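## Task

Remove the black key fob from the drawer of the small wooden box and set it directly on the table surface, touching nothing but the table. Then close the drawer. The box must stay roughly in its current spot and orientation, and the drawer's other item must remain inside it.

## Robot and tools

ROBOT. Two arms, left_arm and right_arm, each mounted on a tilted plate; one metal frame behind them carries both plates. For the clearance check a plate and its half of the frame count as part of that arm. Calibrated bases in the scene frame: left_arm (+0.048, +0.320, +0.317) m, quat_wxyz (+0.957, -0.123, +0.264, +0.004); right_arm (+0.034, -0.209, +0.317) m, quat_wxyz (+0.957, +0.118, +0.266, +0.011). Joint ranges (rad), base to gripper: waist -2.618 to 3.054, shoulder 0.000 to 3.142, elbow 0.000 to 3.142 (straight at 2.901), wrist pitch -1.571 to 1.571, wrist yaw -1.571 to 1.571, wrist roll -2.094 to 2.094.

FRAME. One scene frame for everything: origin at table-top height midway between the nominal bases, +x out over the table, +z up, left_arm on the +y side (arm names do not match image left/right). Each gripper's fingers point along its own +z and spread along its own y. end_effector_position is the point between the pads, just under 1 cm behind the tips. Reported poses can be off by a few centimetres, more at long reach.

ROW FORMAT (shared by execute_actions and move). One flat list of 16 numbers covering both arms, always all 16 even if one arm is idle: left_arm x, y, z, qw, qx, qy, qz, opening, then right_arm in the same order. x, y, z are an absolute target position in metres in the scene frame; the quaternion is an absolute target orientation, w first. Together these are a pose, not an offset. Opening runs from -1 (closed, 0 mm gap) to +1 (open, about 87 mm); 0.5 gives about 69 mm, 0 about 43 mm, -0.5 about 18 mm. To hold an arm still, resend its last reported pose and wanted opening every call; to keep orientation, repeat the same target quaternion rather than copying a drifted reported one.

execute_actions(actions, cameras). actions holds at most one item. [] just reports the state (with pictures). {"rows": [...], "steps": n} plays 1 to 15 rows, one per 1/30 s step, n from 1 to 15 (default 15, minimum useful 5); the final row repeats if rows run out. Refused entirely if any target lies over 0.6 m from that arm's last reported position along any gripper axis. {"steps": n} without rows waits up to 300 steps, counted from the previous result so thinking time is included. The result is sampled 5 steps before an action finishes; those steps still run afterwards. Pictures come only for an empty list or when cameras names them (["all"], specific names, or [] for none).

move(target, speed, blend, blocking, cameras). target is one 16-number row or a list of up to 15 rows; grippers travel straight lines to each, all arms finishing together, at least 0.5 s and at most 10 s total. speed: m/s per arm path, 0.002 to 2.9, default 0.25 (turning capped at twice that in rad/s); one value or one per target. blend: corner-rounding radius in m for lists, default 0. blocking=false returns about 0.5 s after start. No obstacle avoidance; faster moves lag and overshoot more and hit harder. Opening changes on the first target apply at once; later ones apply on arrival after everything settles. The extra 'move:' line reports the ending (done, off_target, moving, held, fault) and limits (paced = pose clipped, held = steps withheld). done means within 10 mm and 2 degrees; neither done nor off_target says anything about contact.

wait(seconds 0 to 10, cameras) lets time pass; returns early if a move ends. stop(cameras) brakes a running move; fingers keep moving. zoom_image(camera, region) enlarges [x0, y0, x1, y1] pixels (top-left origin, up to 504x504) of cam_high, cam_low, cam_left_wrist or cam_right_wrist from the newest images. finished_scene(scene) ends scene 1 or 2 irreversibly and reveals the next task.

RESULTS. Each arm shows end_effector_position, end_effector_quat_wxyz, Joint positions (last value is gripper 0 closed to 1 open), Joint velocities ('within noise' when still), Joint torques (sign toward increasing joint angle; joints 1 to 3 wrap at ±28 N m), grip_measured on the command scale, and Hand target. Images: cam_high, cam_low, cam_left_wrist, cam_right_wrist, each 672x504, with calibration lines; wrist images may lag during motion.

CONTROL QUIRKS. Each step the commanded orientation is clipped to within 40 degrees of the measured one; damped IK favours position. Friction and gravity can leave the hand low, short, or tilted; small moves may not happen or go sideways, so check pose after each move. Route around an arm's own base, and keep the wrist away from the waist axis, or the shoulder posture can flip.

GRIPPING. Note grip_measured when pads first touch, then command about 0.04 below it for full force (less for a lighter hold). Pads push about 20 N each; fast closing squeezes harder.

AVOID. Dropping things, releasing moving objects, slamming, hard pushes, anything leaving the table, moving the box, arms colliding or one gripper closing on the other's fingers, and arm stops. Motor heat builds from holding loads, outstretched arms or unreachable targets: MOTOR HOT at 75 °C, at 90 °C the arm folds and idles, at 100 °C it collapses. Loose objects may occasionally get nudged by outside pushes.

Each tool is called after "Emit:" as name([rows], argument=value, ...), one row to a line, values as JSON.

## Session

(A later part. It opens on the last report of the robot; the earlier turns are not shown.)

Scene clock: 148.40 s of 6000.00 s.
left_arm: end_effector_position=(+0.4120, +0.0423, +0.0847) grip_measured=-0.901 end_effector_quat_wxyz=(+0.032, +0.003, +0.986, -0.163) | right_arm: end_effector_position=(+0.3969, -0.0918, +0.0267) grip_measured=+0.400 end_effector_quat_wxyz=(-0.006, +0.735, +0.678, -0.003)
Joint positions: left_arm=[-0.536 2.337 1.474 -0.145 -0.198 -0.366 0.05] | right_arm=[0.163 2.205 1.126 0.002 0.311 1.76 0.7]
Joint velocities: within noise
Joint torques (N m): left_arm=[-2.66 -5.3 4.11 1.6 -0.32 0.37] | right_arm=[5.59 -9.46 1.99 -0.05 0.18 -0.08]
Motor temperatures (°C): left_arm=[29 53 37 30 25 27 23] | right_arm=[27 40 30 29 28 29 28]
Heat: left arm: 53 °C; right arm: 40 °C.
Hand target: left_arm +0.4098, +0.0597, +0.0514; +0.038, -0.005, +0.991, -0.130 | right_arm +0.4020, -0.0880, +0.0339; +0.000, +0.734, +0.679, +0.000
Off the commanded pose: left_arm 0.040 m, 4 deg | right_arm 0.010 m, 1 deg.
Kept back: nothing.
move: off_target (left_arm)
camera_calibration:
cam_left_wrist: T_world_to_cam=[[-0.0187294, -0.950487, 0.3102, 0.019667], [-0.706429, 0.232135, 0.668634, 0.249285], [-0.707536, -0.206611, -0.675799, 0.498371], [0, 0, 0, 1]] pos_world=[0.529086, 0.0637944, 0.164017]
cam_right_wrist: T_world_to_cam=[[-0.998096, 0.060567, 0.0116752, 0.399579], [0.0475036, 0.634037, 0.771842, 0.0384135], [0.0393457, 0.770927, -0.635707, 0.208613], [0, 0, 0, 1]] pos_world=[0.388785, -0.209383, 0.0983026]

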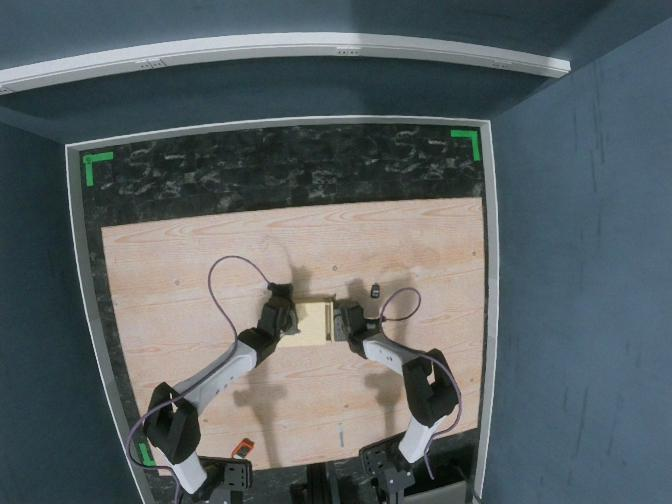

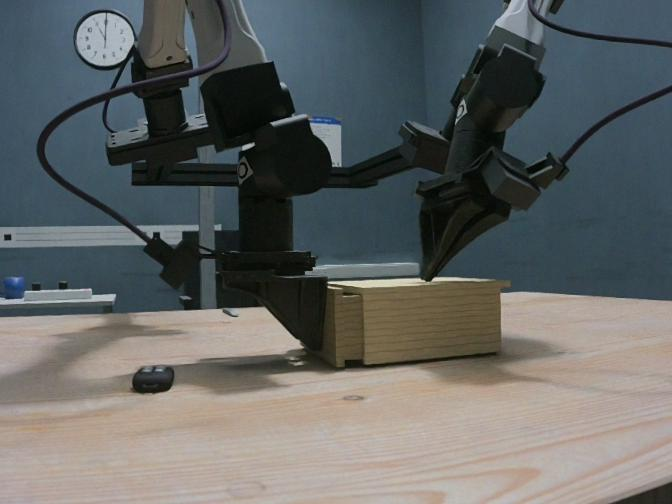

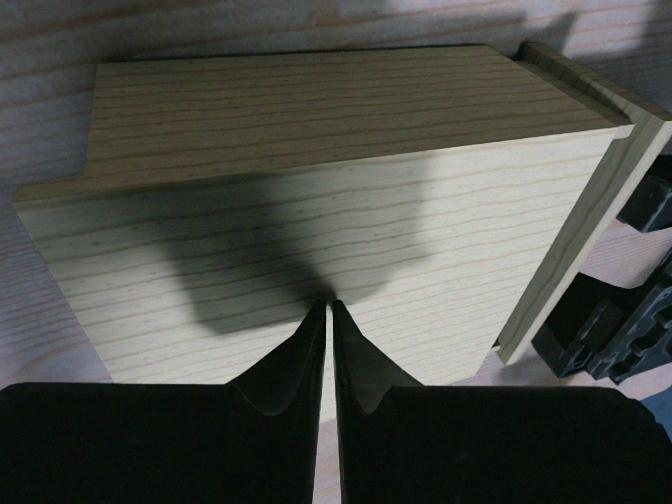

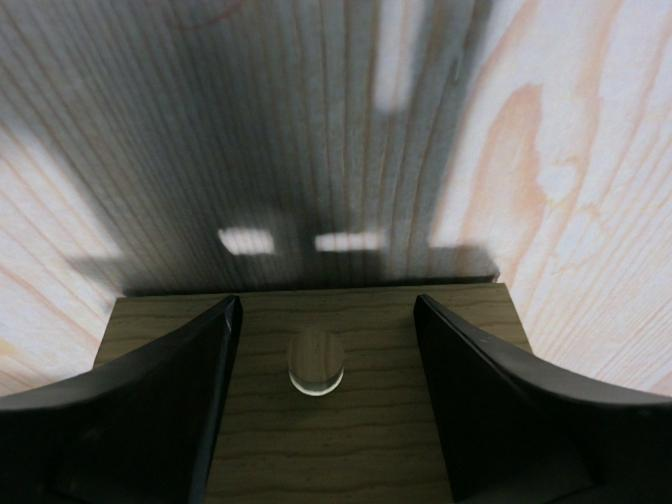

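Emit:
move([
  [0.412, 0.058, 0.045, 0.0397, -0.0052, 0.9906, -0.1304, -0.9, 0.404, -0.062, 0.034, -0.032, 0.7327, 0.6790, 0.030, 0.4],
], speed=[0.05])

Emit:
zoom_image(camera="cam_low", region=[210, 240, 560, 390])

Scene clock: 149.73 s of 6000.00 s.
left_arm: end_effector_position=(+0.4123, +0.0421, +0.0844) grip_measured=-0.901 end_effector_quat_wxyz=(+0.032, +0.004, +0.986, -0.166) | right_arm: end_effector_position=(+0.3970, -0.0905, +0.0274) grip_measured=+0.400 end_effector_quat_wxyz=(-0.009, +0.736, +0.677, -0.004)
Joint positions: left_arm=[-0.534 2.338 1.476 -0.146 -0.192 -0.362 0.05] | right_arm=[0.165 2.205 1.132 -0.01 0.308 1.765 0.7]
Joint velocities: within noise
Joint torques (N m): left_arm=[-2.59 -4.89 4.25 1.68 -0.34 0.36] | right_arm=[7.57 -7.54 3.81 0.12 -0.55 0.04]
Motor temperatures (°C): left_arm=[29 53 37 30 25 27 23] | right_arm=[27 40 30 29 28 29 28]
Heat: left arm: 53 °C; right arm: 40 °C.
Hand target: left_arm +0.4096, +0.0600, +0.0488; +0.038, -0.005, +0.991, -0.130 | right_arm +0.4032, -0.0628, +0.0351; -0.032, +0.732, +0.679, +0.029
Off the commanded pose: left_arm 0.043 m, 4 deg | right_arm 0.030 m, 5 deg.
Kept back: nothing.
move: off_target (left_arm, right_arm)
camera_calibration:
cam_left_wrist: T_world_to_cam=[[-0.0207764, -0.948975, 0.314665, 0.0199929], [-0.705143, 0.237028, 0.668275, 0.248985], [-0.708761, -0.208, -0.674088, 0.498755], [0, 0, 0, 1]] pos_world=[0.529483, 0.0636972, 0.163523]
cam_right_wrist: T_world_to_cam=[[-0.997891, 0.0625547, 0.0173489, 0.399583], [0.0530124, 0.631023, 0.773951, 0.0344849], [0.0374667, 0.773238, -0.633008, 0.208893], [0, 0, 0, 1]] pos_world=[0.389085, -0.20828, 0.0986089]

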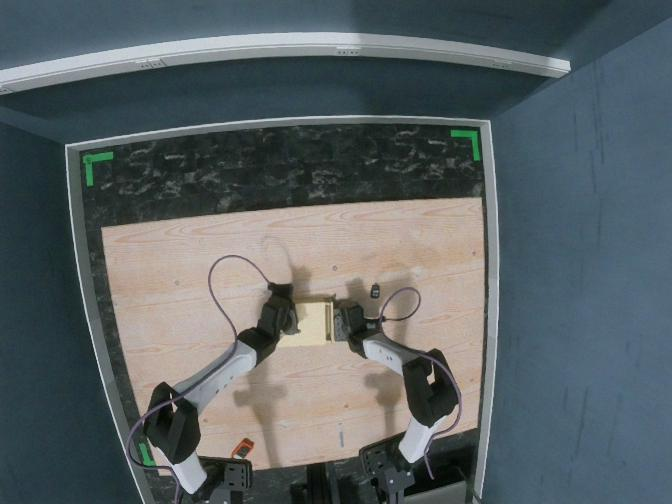

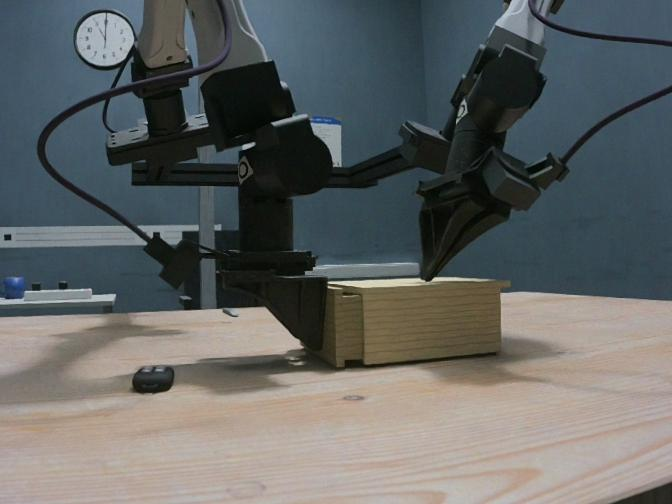

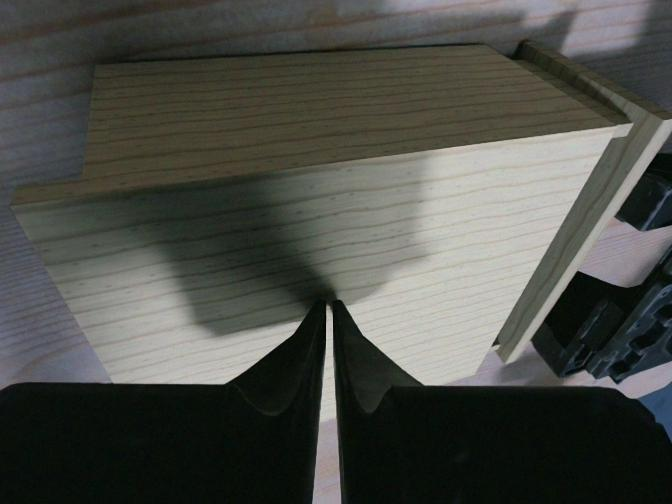

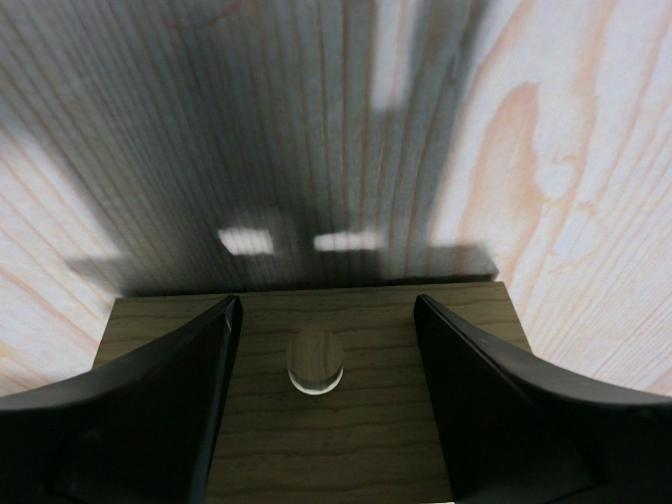

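Scaled by 1.440 from the camera's 672x504 image, which has a finer 960x720 frame.

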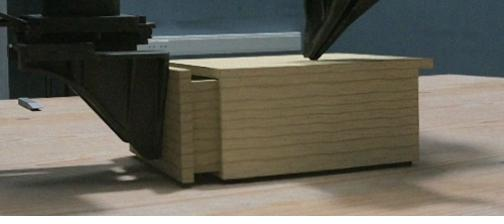

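Emit:
move([
  [0.412, 0.060, 0.040, 0.0397, -0.0052, 0.9906, -0.1304, -0.9, 0.405, -0.046, 0.034, -0.045, 0.7321, 0.6785, 0.042, 0.4],
], speed=[0.05])

Emit:
zoom_image(camera="cam_low", region=[210, 240, 560, 390])

Scene clock: 150.73 s of 6000.00 s.
left_arm: end_effector_position=(+0.4122, +0.0424, +0.0840) grip_measured=-0.901 end_effector_quat_wxyz=(+0.029, +0.005, +0.985, -0.171) | right_arm: end_effector_position=(+0.3981, -0.0828, +0.0289) grip_measured=+0.400 end_effector_quat_wxyz=(-0.014, +0.736, +0.677, -0.002)
Joint positions: left_arm=[-0.528 2.338 1.476 -0.146 -0.177 -0.357 0.05] | right_arm=[0.18 2.211 1.147 -0.026 0.305 1.78 0.7]
Joint velocities: within noise
Joint torques (N m): left_arm=[-2.36 -4.34 4.11 1.75 -0.42 0.39] | right_arm=[8.44 -6.6 4.36 0.26 -0.74 0.1]
Motor temperatures (°C): left_arm=[29 52 37 31 25 27 23] | right_arm=[27 40 30 29 28 29 28]
Heat: left arm: 52 °C; right arm: 40 °C.
Hand target: left_arm +0.4090, +0.0626, +0.0448; +0.037, -0.005, +0.991, -0.130 | right_arm +0.4036, -0.0474, +0.0361; -0.045, +0.731, +0.679, +0.041
Off the commanded pose: left_arm 0.047 m, 5 deg | right_arm 0.038 m, 6 deg.
Kept back: nothing.
move: off_target (left_arm, right_arm)
camera_calibration:
cam_left_wrist: T_world_to_cam=[[-0.0213962, -0.945466, 0.325018, 0.0196603], [-0.701075, 0.245957, 0.669328, 0.246945], [-0.712767, -0.213541, -0.668105, 0.499936], [0, 0, 0, 1]] pos_world=[0.529886, 0.064607, 0.162333]
cam_right_wrist: T_world_to_cam=[[-0.997818, 0.0623397, 0.0217334, 0.399931], [0.0559312, 0.623325, 0.77996, 0.02651], [0.0350755, 0.779474, -0.625452, 0.205151], [0, 0, 0, 1]] pos_world=[0.39038, -0.201366, 0.0989434]

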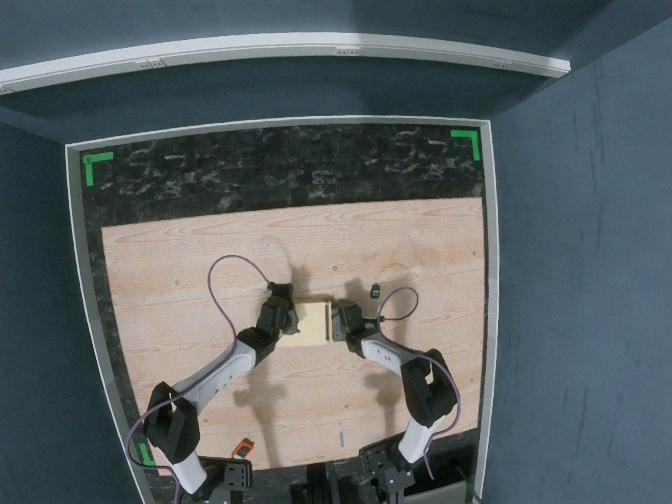

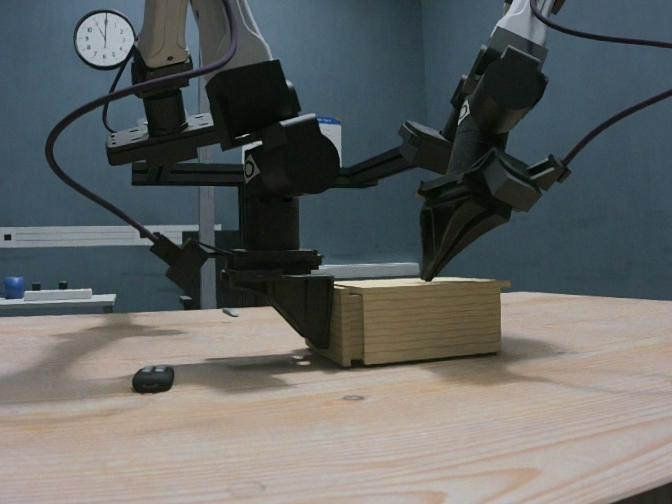

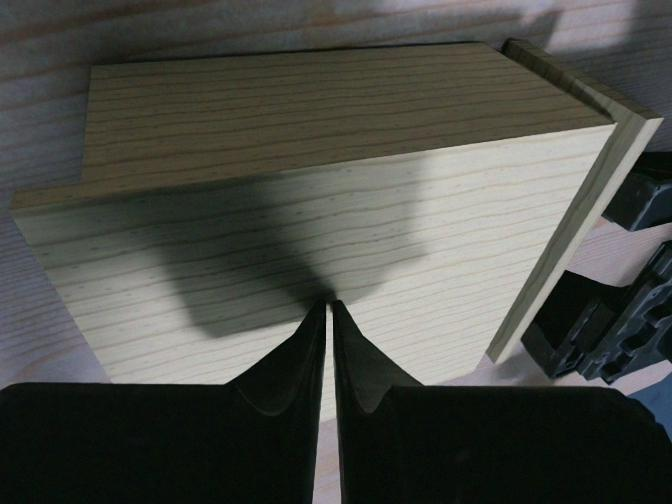

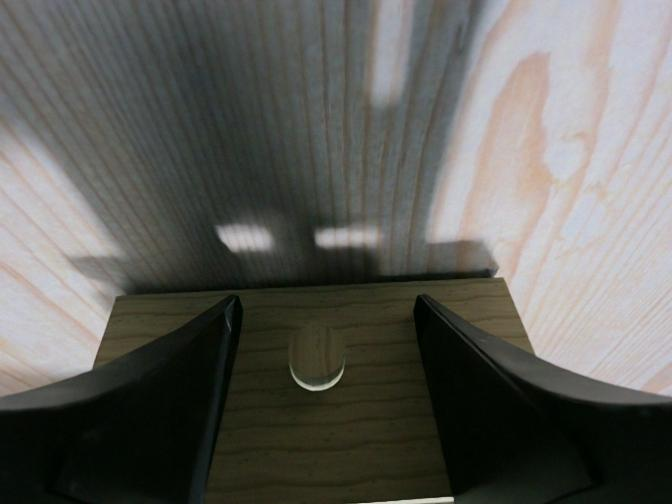

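Scaled by 1.440 from the camera's 672x504 image, which has a finer 960x720 frame.

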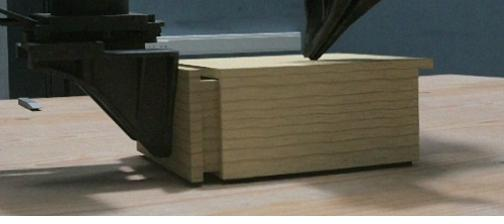

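Emit:
move([
  [0.412, 0.062, 0.036, 0.0397, -0.0052, 0.9906, -0.1304, -0.9, 0.407, -0.034, 0.034, -0.054, 0.7315, 0.6780, 0.050, 0.4],
], speed=[0.05])

Emit:
zoom_image(camera="cam_low", region=[210, 240, 560, 390])

Scene clock: 151.67 s of 6000.00 s.
left_arm: end_effector_position=(+0.4121, +0.0425, +0.0838) grip_measured=-0.901 end_effector_quat_wxyz=(+0.026, +0.005, +0.984, -0.177) | right_arm: end_effector_position=(+0.3988, -0.0757, +0.0288) grip_measured=+0.400 end_effector_quat_wxyz=(-0.018, +0.736, +0.677, -0.003)
Joint positions: left_arm=[-0.523 2.338 1.476 -0.146 -0.162 -0.354 0.05] | right_arm=[0.194 2.222 1.167 -0.044 0.305 1.795 0.7]
Joint velocities: within noise
Joint torques (N m): left_arm=[-2.22 -4.01 3.92 1.83 -0.52 0.42] | right_arm=[8.75 -6.56 4.31 0.36 -0.91 0.08]
Motor temperatures (°C): left_arm=[29 52 37 31 25 27 23] | right_arm=[27 40 30 29 28 29 28]
Heat: left arm: 52 °C; right arm: 40 °C.
Hand target: left_arm +0.4085, +0.0648, +0.0417; +0.036, -0.005, +0.991, -0.130 | right_arm +0.4054, -0.0359, +0.0370; -0.054, +0.731, +0.679, +0.048
Off the commanded pose: left_arm 0.052 m, 6 deg | right_arm 0.043 m, 7 deg.
Kept back: nothing.
move: off_target (left_arm, right_arm)
camera_calibration:
cam_left_wrist: T_world_to_cam=[[-0.0216873, -0.941884, 0.335239, 0.0189313], [-0.697505, 0.254483, 0.669869, 0.245108], [-0.716251, -0.219303, -0.662488, 0.50096], [0, 0, 0, 1]] pos_world=[0.530188, 0.0653173, 0.161343]
cam_right_wrist: T_world_to_cam=[[-0.997657, 0.0623053, 0.0282744, 0.400004], [0.0608433, 0.618852, 0.783148, 0.0196903], [0.0312966, 0.783033, -0.621193, 0.201205], [0, 0, 0, 1]] pos_world=[0.391571, -0.194658, 0.0982567]

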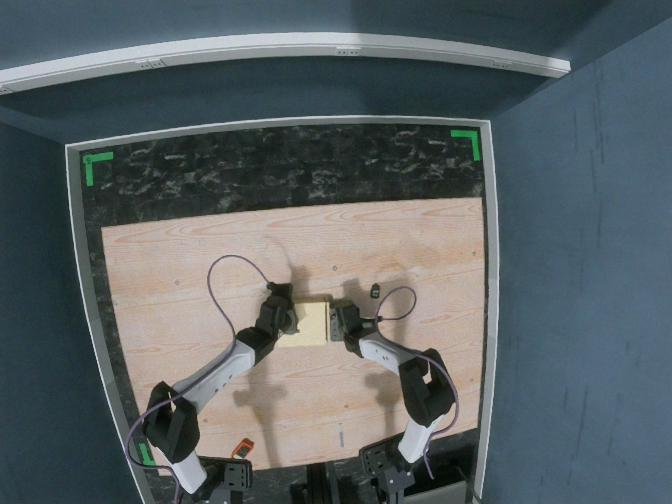

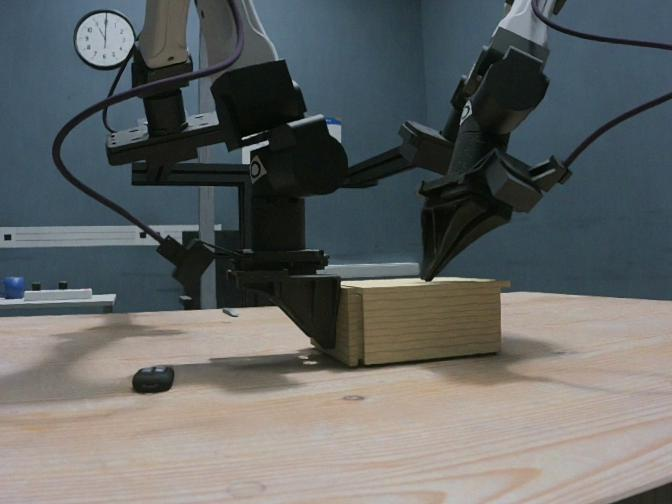

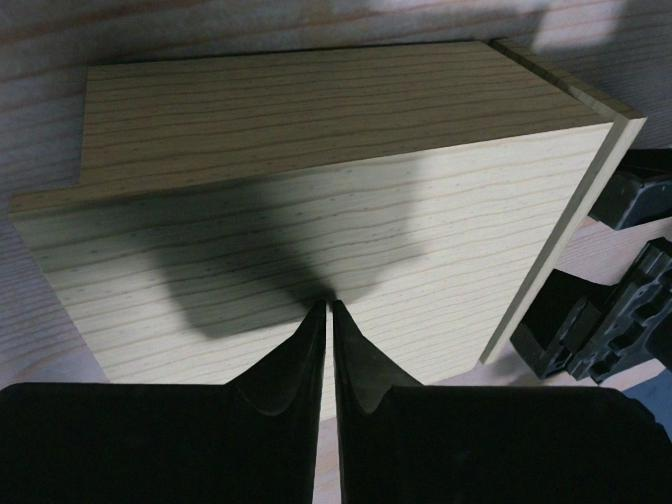

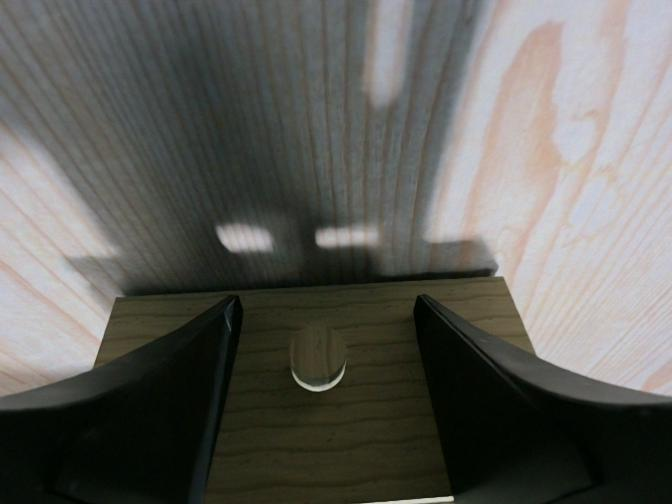

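Scaled by 1.440 from the camera's 672x504 image, which has a finer 960x720 frame.

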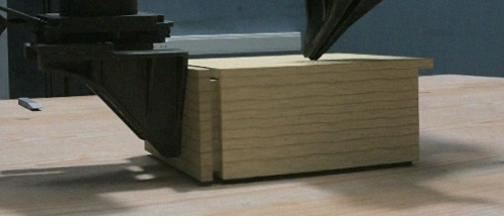

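Emit:
move([
  [0.412, 0.064, 0.034, 0.0397, -0.0052, 0.9906, -0.1304, -0.9, 0.409, -0.022, 0.034, -0.060, 0.7310, 0.6774, 0.056, 0.4],
], speed=[0.05])

Emit:
zoom_image(camera="cam_low", region=[210, 240, 560, 390])

Scene clock: 152.60 s of 6000.00 s.
left_arm: end_effector_position=(+0.4121, +0.0427, +0.0836) grip_measured=-0.901 end_effector_quat_wxyz=(+0.025, +0.005, +0.983, -0.181) | right_arm: end_effector_position=(+0.3995, -0.0678, +0.0282) grip_measured=+0.400 end_effector_quat_wxyz=(-0.022, +0.736, +0.677, -0.003)
Joint positions: left_arm=[-0.519 2.338 1.476 -0.146 -0.151 -0.351 0.05] | right_arm=[0.21 2.237 1.188 -0.059 0.306 1.81 0.7]
Joint velocities: within noise
Joint torques (N m): left_arm=[-1.89 -3.95 3.66 1.87 -0.56 0.44] | right_arm=[9.21 -6.5 4.53 0.42 -1.02 0.12]
Motor temperatures (°C): left_arm=[28 52 37 31 25 27 23] | right_arm=[27 40 30 29 28 29 28]
Heat: left arm: 52 °C; right arm: 40 °C.
Hand target: left_arm +0.4084, +0.0670, +0.0402; +0.036, -0.005, +0.991, -0.130 | right_arm +0.4069, -0.0243, +0.0376; -0.060, +0.730, +0.679, +0.054
Off the commanded pose: left_arm 0.054 m, 6 deg | right_arm 0.047 m, 8 deg.
Kept back: nothing.
move: off_target (left_arm, right_arm)
camera_calibration:
cam_left_wrist: T_world_to_cam=[[-0.021675, -0.939131, 0.342875, 0.0184904], [-0.694815, 0.260746, 0.670257, 0.243834], [-0.718862, -0.223707, -0.658174, 0.501724], [0, 0, 0, 1]] pos_world=[0.530491, 0.0660253, 0.160451]
cam_right_wrist: T_world_to_cam=[[-0.997527, 0.0618151, 0.0334434, 0.399918], [0.0644607, 0.615061, 0.78584, 0.0136019], [0.0280071, 0.786053, -0.617524, 0.195996], [0, 0, 0, 1]] pos_world=[0.392563, -0.18715, 0.0969687]

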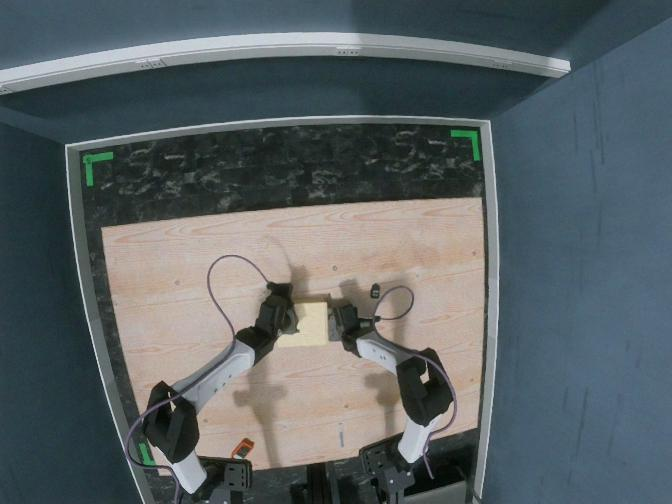

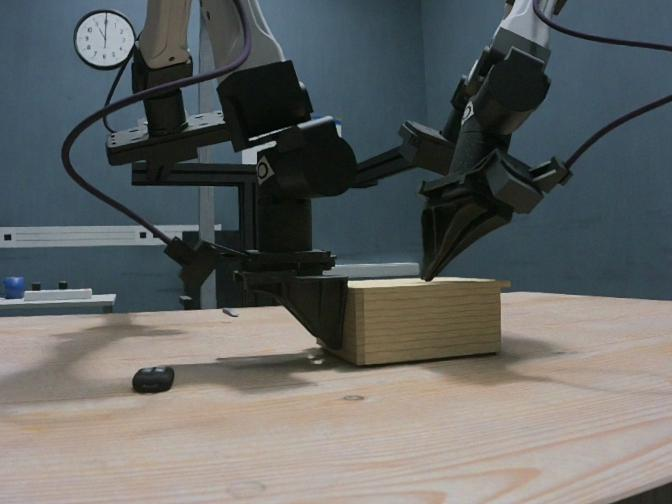

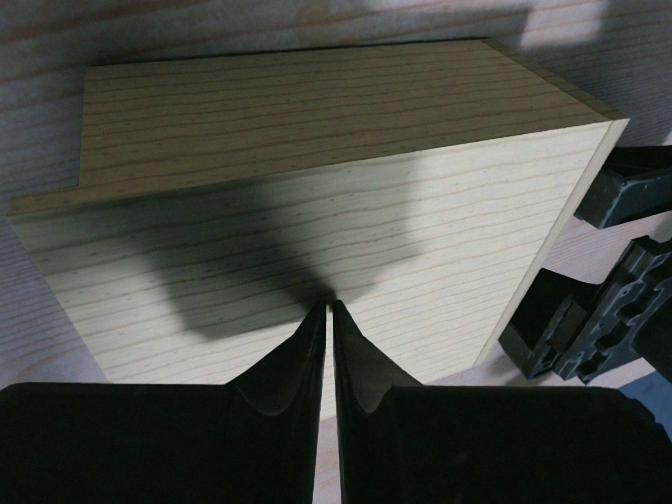

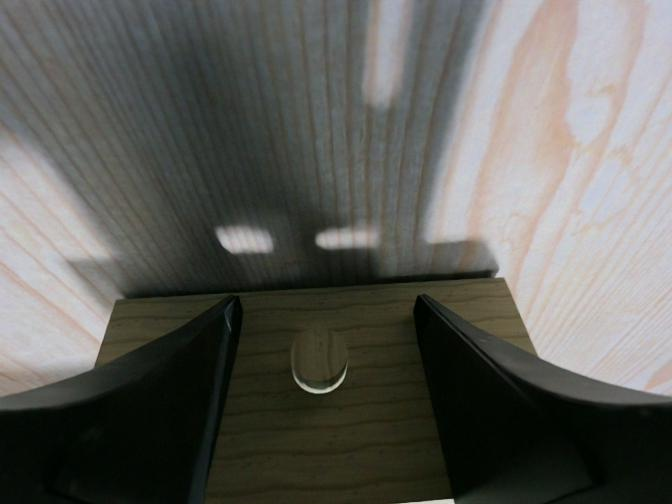

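Scaled by 1.440 from the camera's 672x504 image, which has a finer 960x720 frame.

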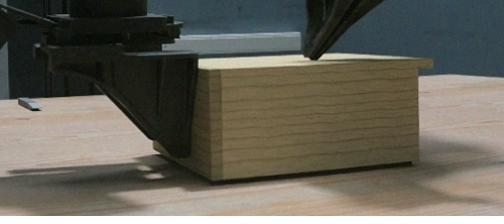

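Emit:
zoom_image(camera="cam_low", region=[320, 270, 420, 380])

Emit:
zoom_image(camera="cam_left_wrist", region=[440, 20, 660, 380])

Scaled by 4.582 from the camera's 672x504 image, which has a finer 960x720 frame.

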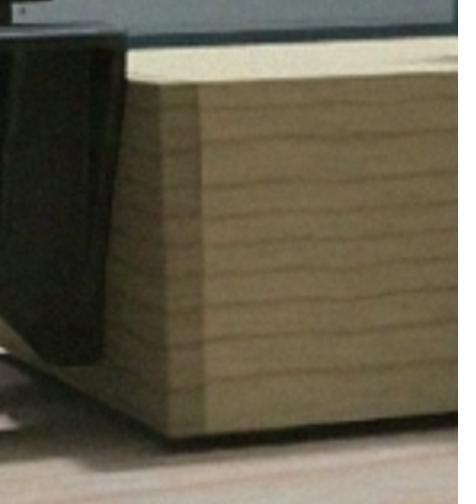

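Scaled by 1.400 from the camera's 672x504 image, which has a finer 960x720 frame.

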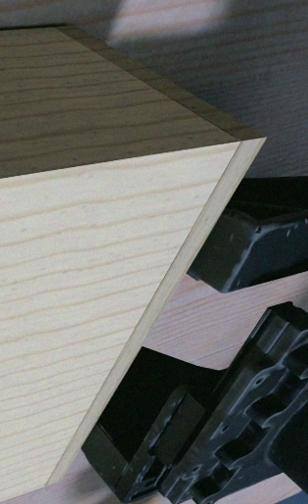

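Emit:
move([
  [0.412, 0.064, 0.034, 0.0397, -0.0052, 0.9906, -0.1304, -0.9, 0.410, -0.017, 0.034, -0.060, 0.7310, 0.6774, 0.056, 0.4],
  [0.412, 0.060, 0.040, 0.0397, -0.0052, 0.9906, -0.1304, -0.9, 0.402, -0.075, 0.034, 0.0, 0.7337, 0.6794, 0.0, 0.4],
  [0.412, 0.058, 0.060, 0.0397, -0.0052, 0.9906, -0.1304, -0.9, 0.400, -0.110, 0.038, 0.0, 0.7337, 0.6794, 0.0, 0.4],
  [0.412, 0.055, 0.120, 0.0397, -0.0052, 0.9906, -0.1304, -0.9, 0.398, -0.125, 0.150, 0.0, 0.7337, 0.6794, 0.0, 0.4],
], speed=[0.04, 0.08, 0.1, 0.2], blend=[0, 0, 0.01, 0])

Emit:
zoom_image(camera="cam_low", region=[290, 250, 550, 390])

Scene clock: 156.23 s of 6000.00 s.
left_arm: end_effector_position=(+0.4063, +0.0515, +0.1120) grip_measured=-0.901 end_effector_quat_wxyz=(+0.031, -0.001, +0.990, -0.137) | right_arm: end_effector_position=(+0.3955, -0.1238, +0.1412) grip_measured=+0.400 end_effector_quat_wxyz=(-0.009, +0.732, +0.681, -0.002)
Joint positions: left_arm=[-0.572 2.249 1.426 -0.215 -0.266 -0.409 0.05] | right_arm=[0.177 1.759 0.967 -0.29 0.311 1.764 0.7]
Joint velocities: within noise
Joint torques (N m): left_arm=[-6.54 -12.37 3.54 0.77 -0.08 0.09] | right_arm=[4.19 -9.69 3.03 -0.04 0.22 -0.02]
Motor temperatures (°C): left_arm=[28 51 37 31 25 27 23] | right_arm=[27 40 30 29 28 28 28]
Heat: left arm: 51 °C; right arm: 40 °C.
Hand target: left_arm +0.4119, +0.0550, +0.1197; +0.040, -0.005, +0.991, -0.130 | right_arm +0.3980, -0.1250, +0.1497; +0.000, +0.734, +0.679, +0.000
Off the commanded pose: left_arm 0.010 m, 1 deg | right_arm 0.009 m, 1 deg.
Kept back: nothing.
move: done
camera_calibration:
cam_left_wrist: T_world_to_cam=[[-0.00904149, -0.965847, 0.258955, 0.0223939], [-0.70547, 0.189693, 0.682883, 0.225015], [-0.708682, -0.176511, -0.683091, 0.514418], [0, 0, 0, 1]] pos_world=[0.523503, 0.0697456, 0.191936]
cam_right_wrist: T_world_to_cam=[[-0.998549, 0.0519701, 0.0141109, 0.397561], [0.0437249, 0.629488, 0.775779, -0.0292268], [0.0314347, 0.77527, -0.630847, 0.309048], [0, 0, 0, 1]] pos_world=[0.388547, -0.241859, 0.212025]

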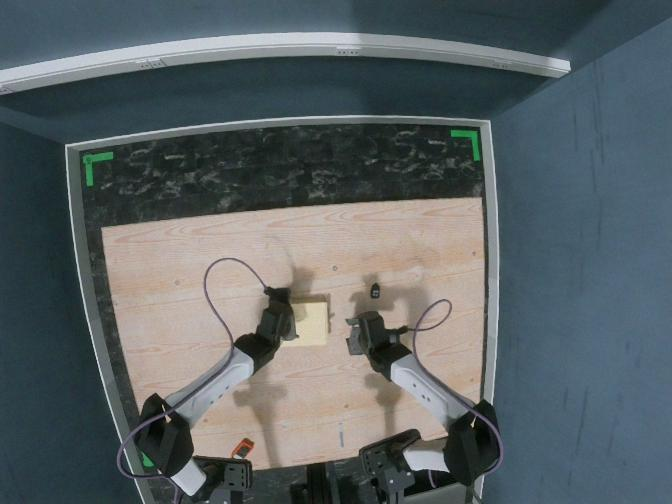

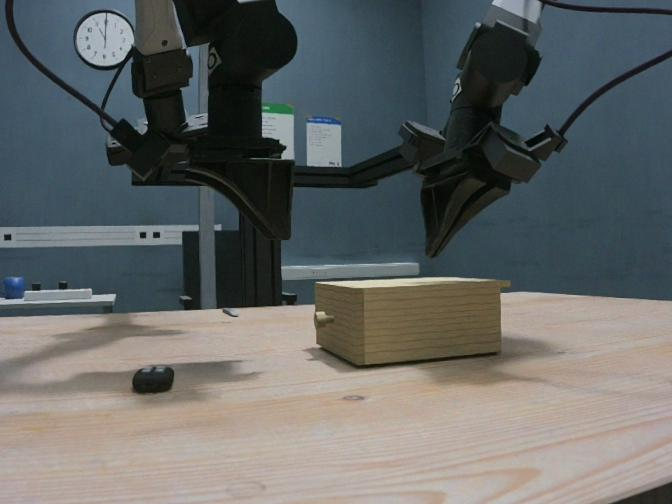

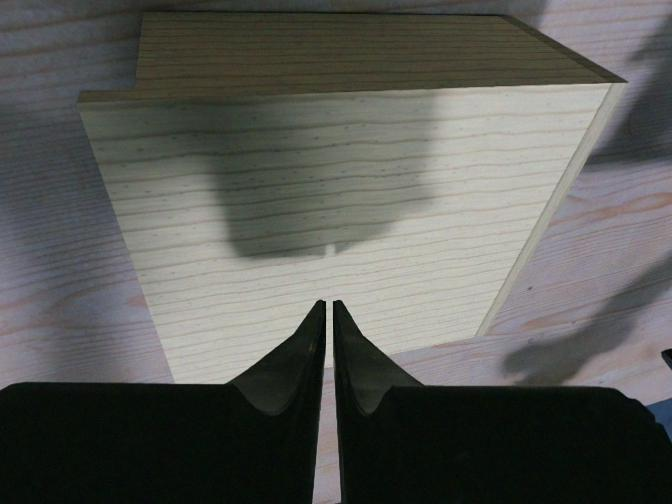

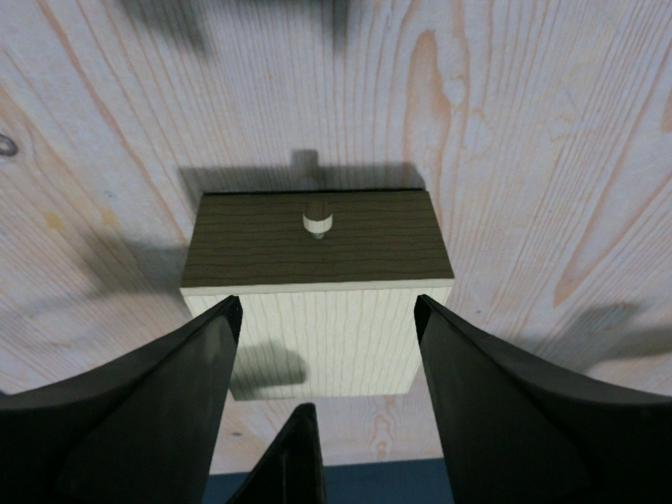

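Scaled by 1.938 from the camera's 672x504 image, which has a finer 960x720 frame.

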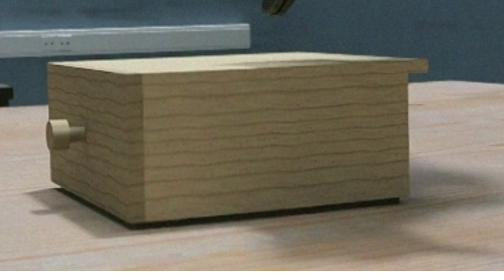

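Emit:
move([
  [0.360, 0.180, 0.200, 0.0397, -0.0052, 0.9906, -0.1304, -0.9, 0.340, -0.180, 0.200, 0.0, 0.7337, 0.6794, 0.0, 0.4],
], speed=[0.4], cameras=["cam_low", "cam_high"])

Scene clock: 157.63 s of 6000.00 s.
left_arm: end_effector_position=(+0.3632, +0.1777, +0.1994) grip_measured=-0.900 end_effector_quat_wxyz=(+0.045, -0.008, +0.991, -0.127) | right_arm: end_effector_position=(+0.3407, -0.1761, +0.1950) grip_measured=+0.400 end_effector_quat_wxyz=(-0.003, +0.734, +0.680, -0.002)
Joint positions: left_arm=[-0.454 1.643 0.907 -0.255 -0.232 -0.31 0.05] | right_arm=[0.073 1.375 0.702 -0.375 0.27 1.671 0.7]
Joint velocities: within noise
Joint torques (N m): left_arm=[-2.74 -8.17 3.69 0.79 0.23 0.22] | right_arm=[0.7 -7.75 3.41 -0.02 0.03 -0.26]
Motor temperatures (°C): left_arm=[28 52 37 31 25 27 23] | right_arm=[27 40 30 29 28 28 28]
Heat: left arm: 52 °C; right arm: 40 °C.
Hand target: left_arm +0.3600, +0.1800, +0.1999; +0.040, -0.005, +0.991, -0.130 | right_arm +0.3399, -0.1798, +0.1997; +0.000, +0.734, +0.679, +0.000
Off the commanded pose: left_arm 0.004 m, 1 deg | right_arm 0.006 m, 0 deg.
Kept back: nothing.
move: done
Images, in order (width x height): cam_high 672x504, cam_low 672x504.

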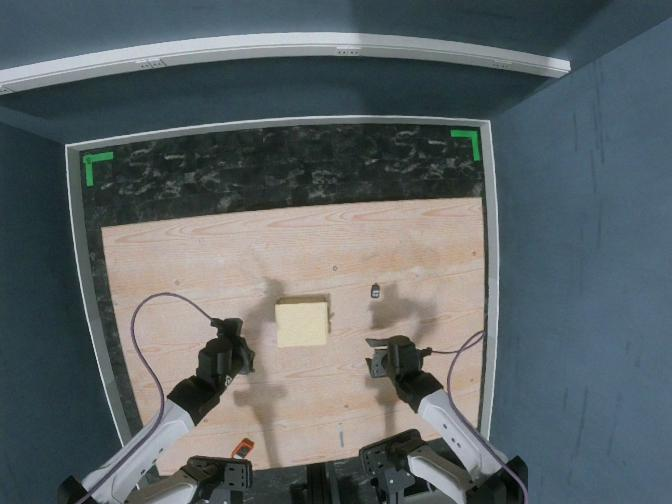

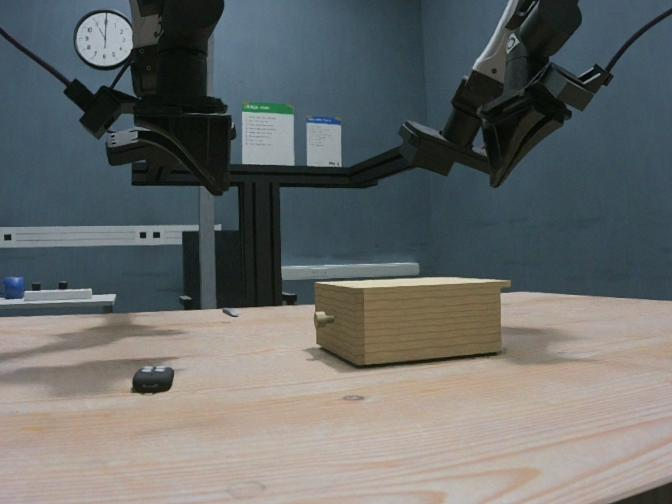

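Emit:
finished_scene(scene=1)

The scene is finished: the task was done.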